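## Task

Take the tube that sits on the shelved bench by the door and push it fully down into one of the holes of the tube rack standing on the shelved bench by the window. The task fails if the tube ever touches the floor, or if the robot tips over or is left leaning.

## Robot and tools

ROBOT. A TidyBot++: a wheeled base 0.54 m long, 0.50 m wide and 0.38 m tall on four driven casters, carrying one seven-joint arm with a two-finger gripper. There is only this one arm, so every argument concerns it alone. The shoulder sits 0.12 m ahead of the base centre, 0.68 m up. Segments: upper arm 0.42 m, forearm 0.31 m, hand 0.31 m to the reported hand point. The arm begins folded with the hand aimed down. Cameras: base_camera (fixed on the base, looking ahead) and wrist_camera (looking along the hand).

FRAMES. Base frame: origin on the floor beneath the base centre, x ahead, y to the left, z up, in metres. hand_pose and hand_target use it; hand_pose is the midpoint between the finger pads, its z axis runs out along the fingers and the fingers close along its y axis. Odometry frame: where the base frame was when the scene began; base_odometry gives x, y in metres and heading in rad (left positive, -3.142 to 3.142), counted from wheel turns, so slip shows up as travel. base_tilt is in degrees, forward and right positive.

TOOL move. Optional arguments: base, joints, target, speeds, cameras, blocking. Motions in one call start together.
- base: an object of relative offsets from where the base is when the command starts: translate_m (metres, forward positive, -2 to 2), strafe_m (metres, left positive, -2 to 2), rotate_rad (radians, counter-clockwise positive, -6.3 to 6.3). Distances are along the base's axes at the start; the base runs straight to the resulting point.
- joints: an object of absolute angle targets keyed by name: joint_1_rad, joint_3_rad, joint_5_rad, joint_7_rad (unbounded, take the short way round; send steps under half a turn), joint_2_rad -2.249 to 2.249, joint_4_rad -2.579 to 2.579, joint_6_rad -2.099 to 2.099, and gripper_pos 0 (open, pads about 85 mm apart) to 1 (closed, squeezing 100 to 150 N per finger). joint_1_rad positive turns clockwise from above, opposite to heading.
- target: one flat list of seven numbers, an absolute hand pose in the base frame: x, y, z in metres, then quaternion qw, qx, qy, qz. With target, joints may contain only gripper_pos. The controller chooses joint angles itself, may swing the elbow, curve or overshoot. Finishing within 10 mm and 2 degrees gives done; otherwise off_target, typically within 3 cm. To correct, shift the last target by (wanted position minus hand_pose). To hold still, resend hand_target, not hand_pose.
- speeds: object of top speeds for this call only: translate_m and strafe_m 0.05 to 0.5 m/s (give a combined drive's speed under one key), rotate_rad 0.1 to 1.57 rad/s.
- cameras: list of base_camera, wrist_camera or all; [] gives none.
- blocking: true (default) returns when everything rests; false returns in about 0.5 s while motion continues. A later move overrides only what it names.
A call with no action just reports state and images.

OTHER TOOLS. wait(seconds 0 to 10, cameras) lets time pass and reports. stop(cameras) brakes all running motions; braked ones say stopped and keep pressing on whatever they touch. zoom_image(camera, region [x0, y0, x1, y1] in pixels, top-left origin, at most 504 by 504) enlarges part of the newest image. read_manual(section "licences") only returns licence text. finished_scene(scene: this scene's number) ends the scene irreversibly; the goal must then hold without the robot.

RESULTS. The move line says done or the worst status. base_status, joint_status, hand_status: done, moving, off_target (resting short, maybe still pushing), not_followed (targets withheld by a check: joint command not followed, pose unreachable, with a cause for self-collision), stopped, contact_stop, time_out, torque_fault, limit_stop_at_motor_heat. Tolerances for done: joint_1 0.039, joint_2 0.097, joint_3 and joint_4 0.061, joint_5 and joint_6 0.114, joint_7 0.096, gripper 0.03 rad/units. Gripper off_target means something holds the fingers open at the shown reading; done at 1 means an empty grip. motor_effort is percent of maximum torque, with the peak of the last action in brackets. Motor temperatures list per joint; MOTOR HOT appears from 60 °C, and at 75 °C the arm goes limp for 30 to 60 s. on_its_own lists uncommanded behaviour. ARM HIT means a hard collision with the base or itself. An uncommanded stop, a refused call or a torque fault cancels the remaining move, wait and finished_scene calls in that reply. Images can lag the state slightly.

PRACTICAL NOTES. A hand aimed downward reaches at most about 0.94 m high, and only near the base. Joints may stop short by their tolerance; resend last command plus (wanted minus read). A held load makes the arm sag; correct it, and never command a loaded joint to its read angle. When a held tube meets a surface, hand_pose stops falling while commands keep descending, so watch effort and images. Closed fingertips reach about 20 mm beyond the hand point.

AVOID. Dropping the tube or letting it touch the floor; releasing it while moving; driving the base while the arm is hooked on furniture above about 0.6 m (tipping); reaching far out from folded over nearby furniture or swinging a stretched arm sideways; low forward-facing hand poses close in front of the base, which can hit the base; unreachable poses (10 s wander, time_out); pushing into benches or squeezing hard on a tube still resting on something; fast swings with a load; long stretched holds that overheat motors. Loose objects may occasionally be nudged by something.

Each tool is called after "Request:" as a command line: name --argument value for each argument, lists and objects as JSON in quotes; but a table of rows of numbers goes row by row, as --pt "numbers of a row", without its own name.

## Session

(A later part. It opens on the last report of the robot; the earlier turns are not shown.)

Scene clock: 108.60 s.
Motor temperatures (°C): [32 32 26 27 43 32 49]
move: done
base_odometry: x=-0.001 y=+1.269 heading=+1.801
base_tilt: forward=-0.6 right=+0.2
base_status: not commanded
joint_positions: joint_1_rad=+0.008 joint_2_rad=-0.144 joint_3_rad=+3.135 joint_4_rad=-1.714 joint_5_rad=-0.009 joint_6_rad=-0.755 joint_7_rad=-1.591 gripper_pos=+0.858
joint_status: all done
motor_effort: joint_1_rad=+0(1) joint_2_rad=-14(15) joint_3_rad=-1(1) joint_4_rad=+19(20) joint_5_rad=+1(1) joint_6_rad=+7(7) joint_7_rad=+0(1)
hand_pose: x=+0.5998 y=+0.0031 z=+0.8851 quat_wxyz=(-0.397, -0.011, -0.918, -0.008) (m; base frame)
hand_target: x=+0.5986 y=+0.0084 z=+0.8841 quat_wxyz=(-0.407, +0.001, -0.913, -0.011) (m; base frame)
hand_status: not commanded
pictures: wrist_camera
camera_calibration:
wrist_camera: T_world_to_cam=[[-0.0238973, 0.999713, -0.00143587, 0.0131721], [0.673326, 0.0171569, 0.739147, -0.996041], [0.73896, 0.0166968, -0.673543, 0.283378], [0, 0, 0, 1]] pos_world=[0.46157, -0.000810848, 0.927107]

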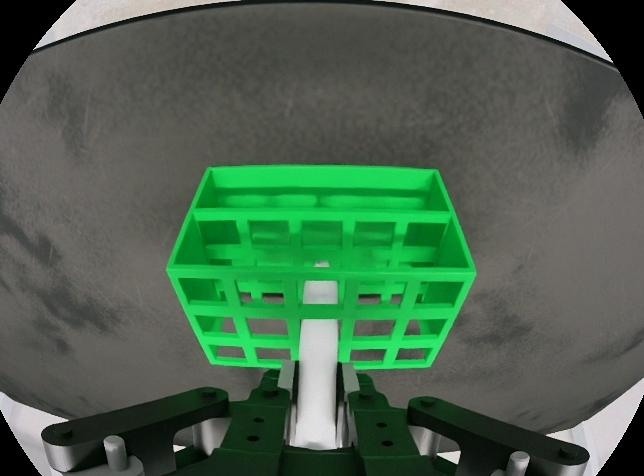

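Request:
move --joints '{"joint_2_rad": -0.155, "joint_4_rad": -1.796, "joint_6_rad": -0.664}' --cameras '["wrist_camera"]'

Request:
zoom_image --camera "wrist_camera" --region '[180, 180, 460, 400]'

Scene clock: 109.87 s.
Motor temperatures (°C): [32 32 26 27 43 32 49]
move: done
base_odometry: x=-0.001 y=+1.269 heading=+1.801
base_tilt: forward=-0.6 right=+0.2
base_status: not commanded
joint_positions: joint_1_rad=+0.008 joint_2_rad=-0.144 joint_3_rad=+3.135 joint_4_rad=-1.765 joint_5_rad=-0.009 joint_6_rad=-0.702 joint_7_rad=-1.591 gripper_pos=+0.858
joint_status: all done
motor_effort: joint_1_rad=+0(1) joint_2_rad=-14(14) joint_3_rad=-1(1) joint_4_rad=+19(20) joint_5_rad=+1(1) joint_6_rad=+7(7) joint_7_rad=+1(1)
hand_pose: x=+0.5998 y=+0.0030 z=+0.8694 quat_wxyz=(-0.398, -0.012, -0.917, -0.008) (m; base frame)
hand_target: x=+0.5985 y=+0.0079 z=+0.8670 quat_wxyz=(-0.406, +0.000, -0.914, -0.011) (m; base frame)
hand_status: not commanded
pictures: wrist_camera
camera_calibration:
wrist_camera: T_world_to_cam=[[-0.0234089, 0.999725, -0.00150167, 0.0130437], [0.671718, 0.0168409, 0.740616, -0.984762], [0.740437, 0.0163283, -0.671927, 0.270455], [0, 0, 0, 1]] pos_world=[0.461533, -0.00087187, 0.911076]

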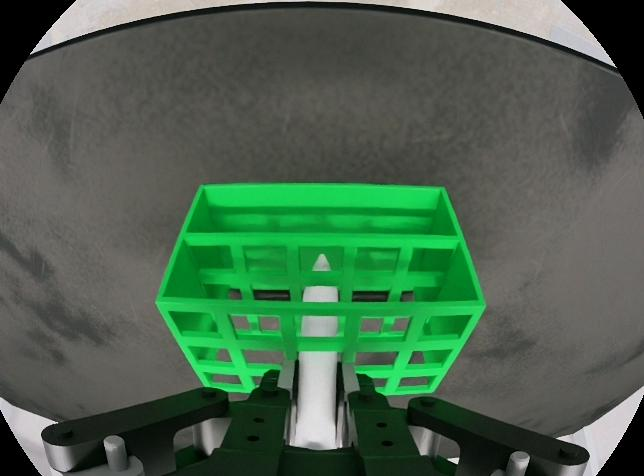

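Scaled by 1.800.

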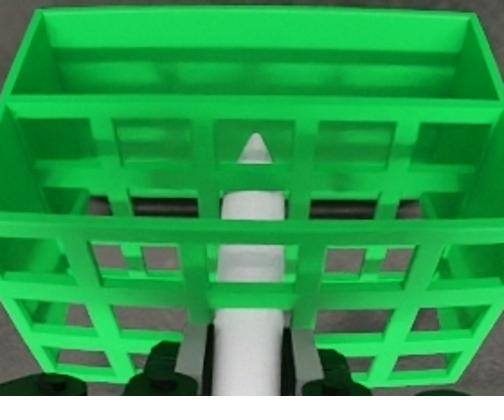

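Request:
move --joints '{"joint_2_rad": -0.152, "joint_4_rad": -1.846, "joint_6_rad": -0.609}' --cameras '["wrist_camera"]'

Scene clock: 112.47 s.
Motor temperatures (°C): [32 32 26 27 43 32 49]
move: done
base_odometry: x=-0.001 y=+1.269 heading=+1.801
base_tilt: forward=-0.6 right=+0.2
base_status: not commanded
joint_positions: joint_1_rad=+0.008 joint_2_rad=-0.148 joint_3_rad=+3.135 joint_4_rad=-1.803 joint_5_rad=-0.009 joint_6_rad=-0.638 joint_7_rad=-1.591 gripper_pos=+0.858
joint_status: all done
motor_effort: joint_1_rad=-1(1) joint_2_rad=-12(14) joint_3_rad=-1(1) joint_4_rad=+17(19) joint_5_rad=+1(1) joint_6_rad=+6(8) joint_7_rad=+0(1)
hand_pose: x=+0.6037 y=+0.0028 z=+0.8653 quat_wxyz=(-0.411, -0.012, -0.911, -0.008) (m; base frame)
hand_target: x=+0.5986 y=+0.0073 z=+0.8511 quat_wxyz=(-0.407, -0.001, -0.913, -0.010) (m; base frame)
hand_status: not commanded
pictures: wrist_camera
camera_calibration:
wrist_camera: T_world_to_cam=[[-0.0228057, 0.999737, -0.0022754, 0.0135773], [0.649528, 0.0165469, 0.760158, -0.987876], [0.759996, 0.015858, -0.649735, 0.233894], [0, 0, 0, 1]] pos_world=[0.464204, -0.000936534, 0.902941]

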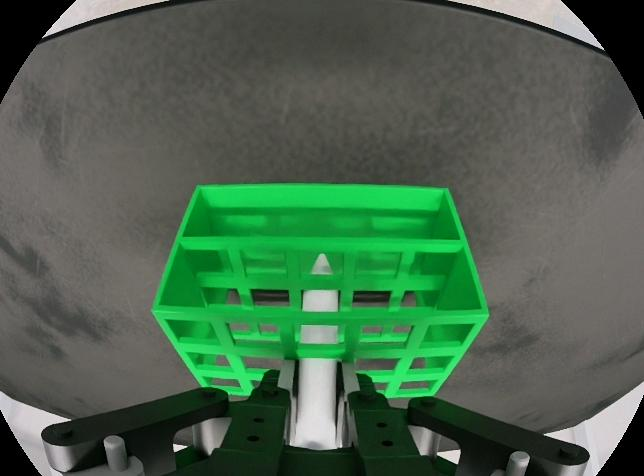

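Request:
zoom_image --camera "wrist_camera" --region '[140, 170, 500, 410]'

Scaled by 1.400.

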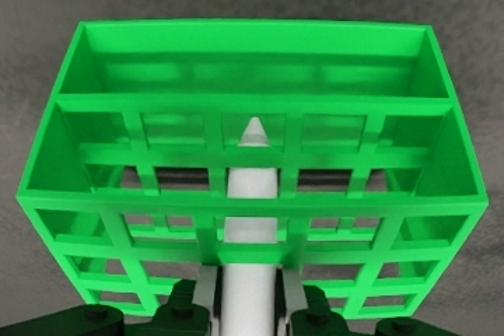

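Request:
move --joints '{"joint_2_rad": -0.141, "joint_4_rad": -1.879, "joint_6_rad": -0.598}' --cameras '["wrist_camera"]'

Request:
zoom_image --camera "wrist_camera" --region '[140, 170, 500, 410]'

Scene clock: 115.60 s.
Motor temperatures (°C): [32 32 26 27 43 32 49]
move: done
base_odometry: x=-0.001 y=+1.269 heading=+1.801
base_tilt: forward=-0.6 right=+0.2
base_status: not commanded
joint_positions: joint_1_rad=+0.008 joint_2_rad=-0.153 joint_3_rad=+3.135 joint_4_rad=-1.819 joint_5_rad=-0.009 joint_6_rad=-0.612 joint_7_rad=-1.591 gripper_pos=+0.858
joint_status: all done
motor_effort: joint_1_rad=-1(1) joint_2_rad=-9(12) joint_3_rad=-1(1) joint_4_rad=+14(18) joint_5_rad=+0(1) joint_6_rad=+4(6) joint_7_rad=+0(1)
hand_pose: x=+0.6043 y=+0.0028 z=+0.8650 quat_wxyz=(-0.418, -0.012, -0.908, -0.008) (m; base frame)
hand_target: x=+0.5942 y=+0.0071 z=+0.8305 quat_wxyz=(-0.392, -0.001, -0.920, -0.010) (m; base frame)
hand_status: not commanded
pictures: wrist_camera
camera_calibration:
wrist_camera: T_world_to_cam=[[-0.0225463, 0.999742, -0.00267534, 0.0138345], [0.638329, 0.0164551, 0.769588, -0.989342], [0.769433, 0.0156436, -0.638535, 0.217835], [0, 0, 0, 1]] pos_world=[0.464228, -0.000958967, 0.900518]

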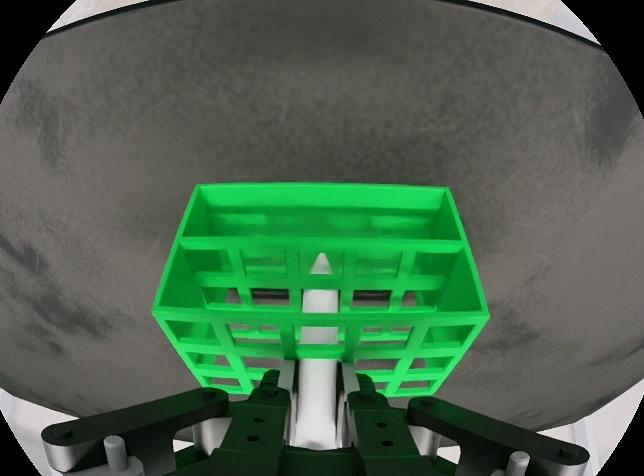

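Scaled by 1.400.

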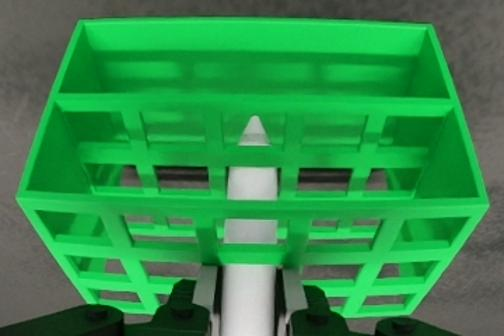

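Request:
move --joints '{"joint_2_rad": -0.156, "joint_4_rad": -1.825, "joint_6_rad": -0.635}' --cameras '[]'

Request:
move --joints '{"gripper_pos": 0.7}' --cameras '["wrist_camera"]'

Request:
zoom_image --camera "wrist_camera" --region '[140, 170, 500, 476]'

Scene clock: 116.77 s.
Motor temperatures (°C): [32 32 26 27 43 32 49]
move: done
base_odometry: x=-0.001 y=+1.269 heading=+1.801
base_tilt: forward=-0.6 right=+0.2
base_status: not commanded
joint_positions: joint_1_rad=+0.008 joint_2_rad=-0.153 joint_3_rad=+3.135 joint_4_rad=-1.819 joint_5_rad=-0.009 joint_6_rad=-0.613 joint_7_rad=-1.591 gripper_pos=+0.858
joint_status: all done
motor_effort: joint_1_rad=-1(1) joint_2_rad=-11(12) joint_3_rad=-1(1) joint_4_rad=+16(16) joint_5_rad=+1(1) joint_6_rad=+5(5) joint_7_rad=+0(1)
hand_pose: x=+0.6040 y=+0.0028 z=+0.8652 quat_wxyz=(-0.418, -0.012, -0.908, -0.008) (m; base frame)
hand_target: x=+0.5976 y=+0.0076 z=+0.8584 quat_wxyz=(-0.407, -0.001, -0.913, -0.011) (m; base frame)
hand_status: not commanded
pictures: none
No camera images: "cameras" was empty.

Scene clock: 117.47 s.
Motor temperatures (°C): [32 32 26 27 43 32 49]
move: done
base_odometry: x=-0.001 y=+1.269 heading=+1.801
base_tilt: forward=-0.6 right=+0.2
base_status: not commanded
joint_positions: joint_1_rad=+0.008 joint_2_rad=-0.153 joint_3_rad=+3.135 joint_4_rad=-1.819 joint_5_rad=-0.009 joint_6_rad=-0.613 joint_7_rad=-1.591 gripper_pos=+0.700
joint_status: all done
motor_effort: joint_1_rad=-1(1) joint_2_rad=-13(14) joint_3_rad=-1(1) joint_4_rad=+19(19) joint_5_rad=+1(1) joint_6_rad=+7(7) joint_7_rad=+0(1)
hand_pose: x=+0.6040 y=+0.0028 z=+0.8652 quat_wxyz=(-0.418, -0.012, -0.908, -0.008) (m; base frame)
hand_target: x=+0.5976 y=+0.0076 z=+0.8584 quat_wxyz=(-0.407, -0.001, -0.913, -0.011) (m; base frame)
hand_status: not commanded
pictures: wrist_camera
camera_calibration:
wrist_camera: T_world_to_cam=[[-0.0225527, 0.999742, -0.00267947, 0.0138337], [0.638327, 0.0164623, 0.769589, -0.989327], [0.769435, 0.0156459, -0.638534, 0.21817], [0, 0, 0, 1]] pos_world=[0.463959, -0.000956936, 0.900721]

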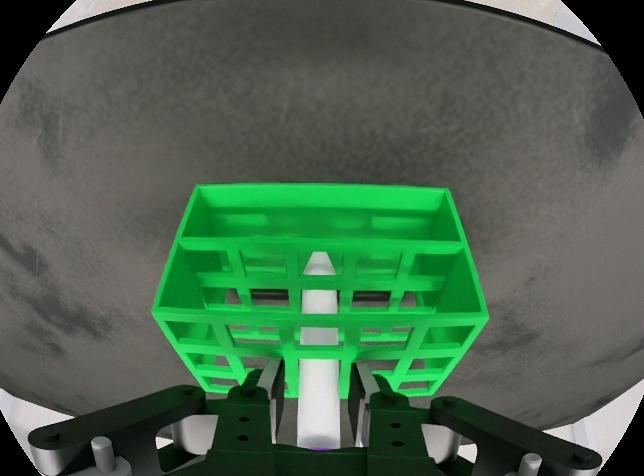

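Scaled by 1.400.

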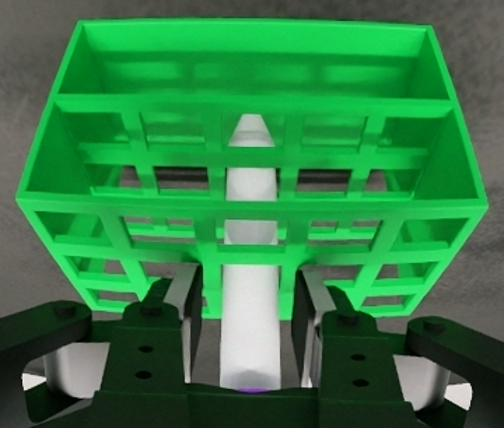

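Request:
move --joints '{"gripper_pos": 0.4}' --cameras '[]'

Request:
move --joints '{"joint_2_rad": -0.142, "joint_4_rad": -1.665, "joint_6_rad": -0.804}' --cameras '["wrist_camera"]'

Request:
move --base '{"translate_m": -0.12}' --cameras '["wrist_camera"]'

Scene clock: 119.00 s.
Motor temperatures (°C): [32 32 26 27 43 32 49]
move: done
base_odometry: x=-0.001 y=+1.269 heading=+1.801
base_tilt: forward=-0.6 right=+0.2
base_status: not commanded
joint_positions: joint_1_rad=+0.008 joint_2_rad=-0.153 joint_3_rad=+3.135 joint_4_rad=-1.819 joint_5_rad=-0.009 joint_6_rad=-0.613 joint_7_rad=-1.591 gripper_pos=+0.400
joint_status: all done
motor_effort: joint_1_rad=-1(1) joint_2_rad=-13(14) joint_3_rad=-1(1) joint_4_rad=+19(19) joint_5_rad=+1(1) joint_6_rad=+7(7) joint_7_rad=+0(1)
hand_pose: x=+0.6040 y=+0.0028 z=+0.8652 quat_wxyz=(-0.418, -0.012, -0.908, -0.008) (m; base frame)
hand_target: x=+0.5976 y=+0.0076 z=+0.8584 quat_wxyz=(-0.407, -0.001, -0.913, -0.011) (m; base frame)
hand_status: not commanded
pictures: none
No camera images: "cameras" was empty.

Scene clock: 120.33 s.
Motor temperatures (°C): [32 32 26 27 43 32 49]
move: done
base_odometry: x=-0.001 y=+1.269 heading=+1.801
base_tilt: forward=-0.6 right=+0.2
base_status: not commanded
joint_positions: joint_1_rad=+0.008 joint_2_rad=-0.153 joint_3_rad=+3.135 joint_4_rad=-1.702 joint_5_rad=-0.009 joint_6_rad=-0.761 joint_7_rad=-1.591 gripper_pos=+0.400
joint_status: all done
motor_effort: joint_1_rad=+0(1) joint_2_rad=-13(15) joint_3_rad=+0(1) joint_4_rad=+19(20) joint_5_rad=+1(1) joint_6_rad=+7(8) joint_7_rad=-1(1)
hand_pose: x=+0.5991 y=+0.0031 z=+0.8949 quat_wxyz=(-0.404, -0.011, -0.915, -0.008) (m; base frame)
hand_target: x=+0.5997 y=+0.0092 z=+0.8999 quat_wxyz=(-0.396, +0.002, -0.918, -0.012) (m; base frame)
hand_status: not commanded
pictures: wrist_camera
camera_calibration:
wrist_camera: T_world_to_cam=[[-0.0239237, 0.999712, -0.00190344, 0.0135741], [0.661248, 0.017252, 0.749969, -1.00529], [0.749786, 0.0166834, -0.66147, 0.27321], [0, 0, 0, 1]] pos_world=[0.460225, -0.000784926, 0.934685]

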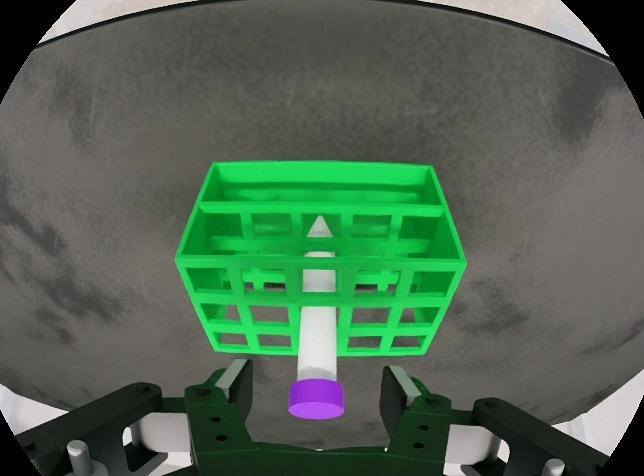

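Scene clock: 121.67 s.
Motor temperatures (°C): [32 32 26 27 43 32 49]
move: done
base_odometry: x=+0.027 y=+1.152 heading=+1.801
base_tilt: forward=-0.6 right=+0.2
base_status: done
joint_positions: joint_1_rad=+0.008 joint_2_rad=-0.153 joint_3_rad=+3.134 joint_4_rad=-1.702 joint_5_rad=-0.009 joint_6_rad=-0.766 joint_7_rad=-1.591 gripper_pos=+0.400
joint_status: not commanded
motor_effort: joint_1_rad=+0(1) joint_2_rad=-13(17) joint_3_rad=-1(2) joint_4_rad=+19(20) joint_5_rad=+1(2) joint_6_rad=+7(7) joint_7_rad=+0(1)
hand_pose: x=+0.5982 y=+0.0033 z=+0.8935 quat_wxyz=(-0.401, -0.011, -0.916, -0.008) (m; base frame)
hand_target: x=+0.5997 y=+0.0092 z=+0.8999 quat_wxyz=(-0.396, +0.002, -0.918, -0.012) (m; base frame)
hand_status: not commanded
pictures: wrist_camera
camera_calibration:
wrist_camera: T_world_to_cam=[[-0.0242374, 0.999705, -0.00163294, 0.0132856], [0.665579, 0.0173554, 0.746125, -1.00277], [0.745933, 0.0169973, -0.665804, 0.279117], [0, 0, 0, 1]] pos_world=[0.45954, -0.00062246, 0.934047]

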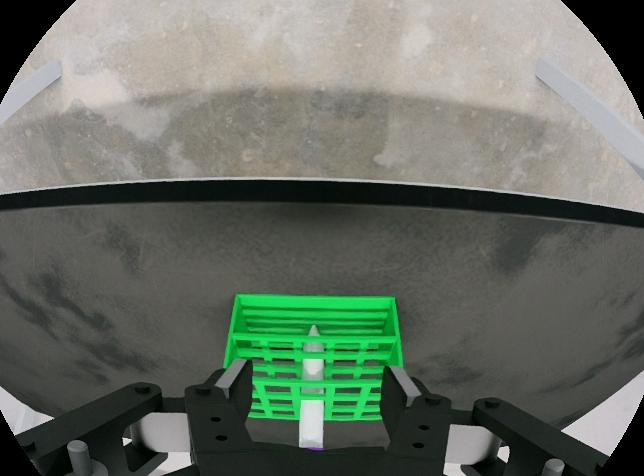

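Request:
zoom_image --camera "wrist_camera" --region '[200, 280, 430, 460]'

Request:
move --joints '{"joint_2_rad": -0.142, "joint_4_rad": -1.665, "joint_6_rad": -0.4}' --cameras '["wrist_camera"]'

Request:
zoom_image --camera "wrist_camera" --region '[200, 200, 430, 400]'

Scaled by 2.191.

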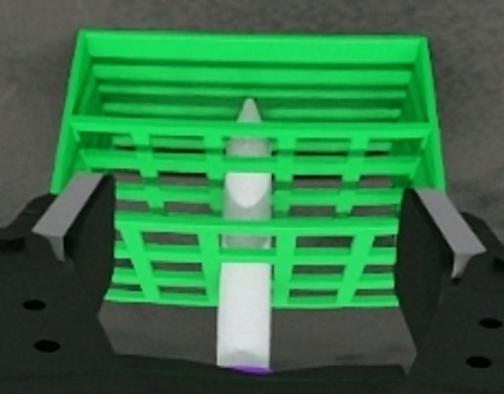

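Scene clock: 123.00 s.
Motor temperatures (°C): [32 32 26 27 43 32 49]
move: done
base_odometry: x=+0.027 y=+1.152 heading=+1.801
base_tilt: forward=-0.6 right=+0.2
base_status: not commanded
joint_positions: joint_1_rad=+0.008 joint_2_rad=-0.153 joint_3_rad=+3.134 joint_4_rad=-1.693 joint_5_rad=-0.009 joint_6_rad=-0.424 joint_7_rad=-1.591 gripper_pos=+0.400
joint_status: all done
motor_effort: joint_1_rad=-1(1) joint_2_rad=-14(15) joint_3_rad=-1(1) joint_4_rad=+20(21) joint_5_rad=+1(1) joint_6_rad=+8(9) joint_7_rad=+1(1)
hand_pose: x=+0.6566 y=+0.0026 z=+0.9877 quat_wxyz=(-0.555, -0.011, -0.832, -0.009) (m; base frame)
hand_target: x=+0.6654 y=+0.0052 z=+1.0060 quat_wxyz=(-0.572, -0.002, -0.820, -0.008) (m; base frame)
hand_status: not commanded
pictures: wrist_camera
camera_calibration:
wrist_camera: T_world_to_cam=[[-0.0194656, 0.999765, -0.00949738, 0.0202308], [0.368895, 0.0160107, 0.929333, -1.09811], [0.929267, 0.0145865, -0.36912, -0.115144], [0, 0, 0, 1]] pos_world=[0.512478, -0.000964999, 0.978197]

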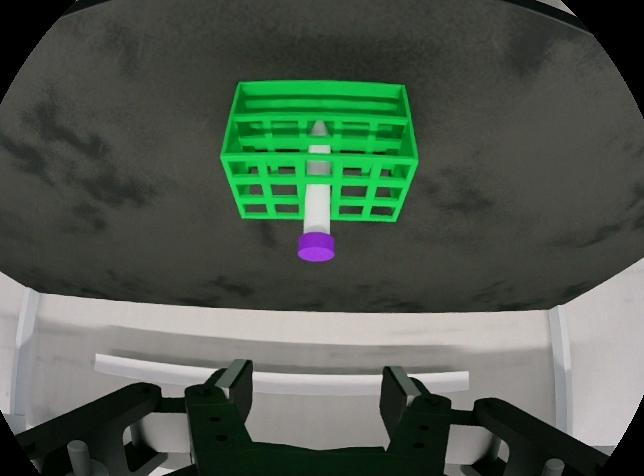

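Scaled by 2.191.

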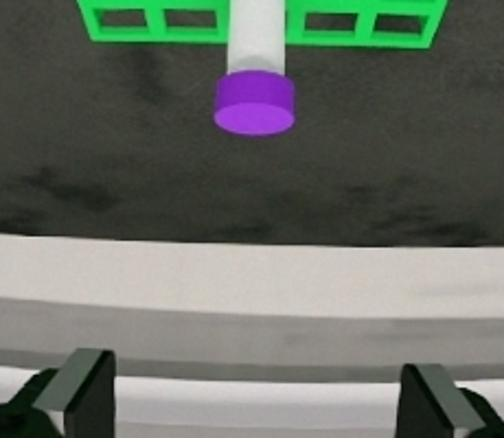

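Request:
finished_scene --scene 1

The scene is finished: the task was done.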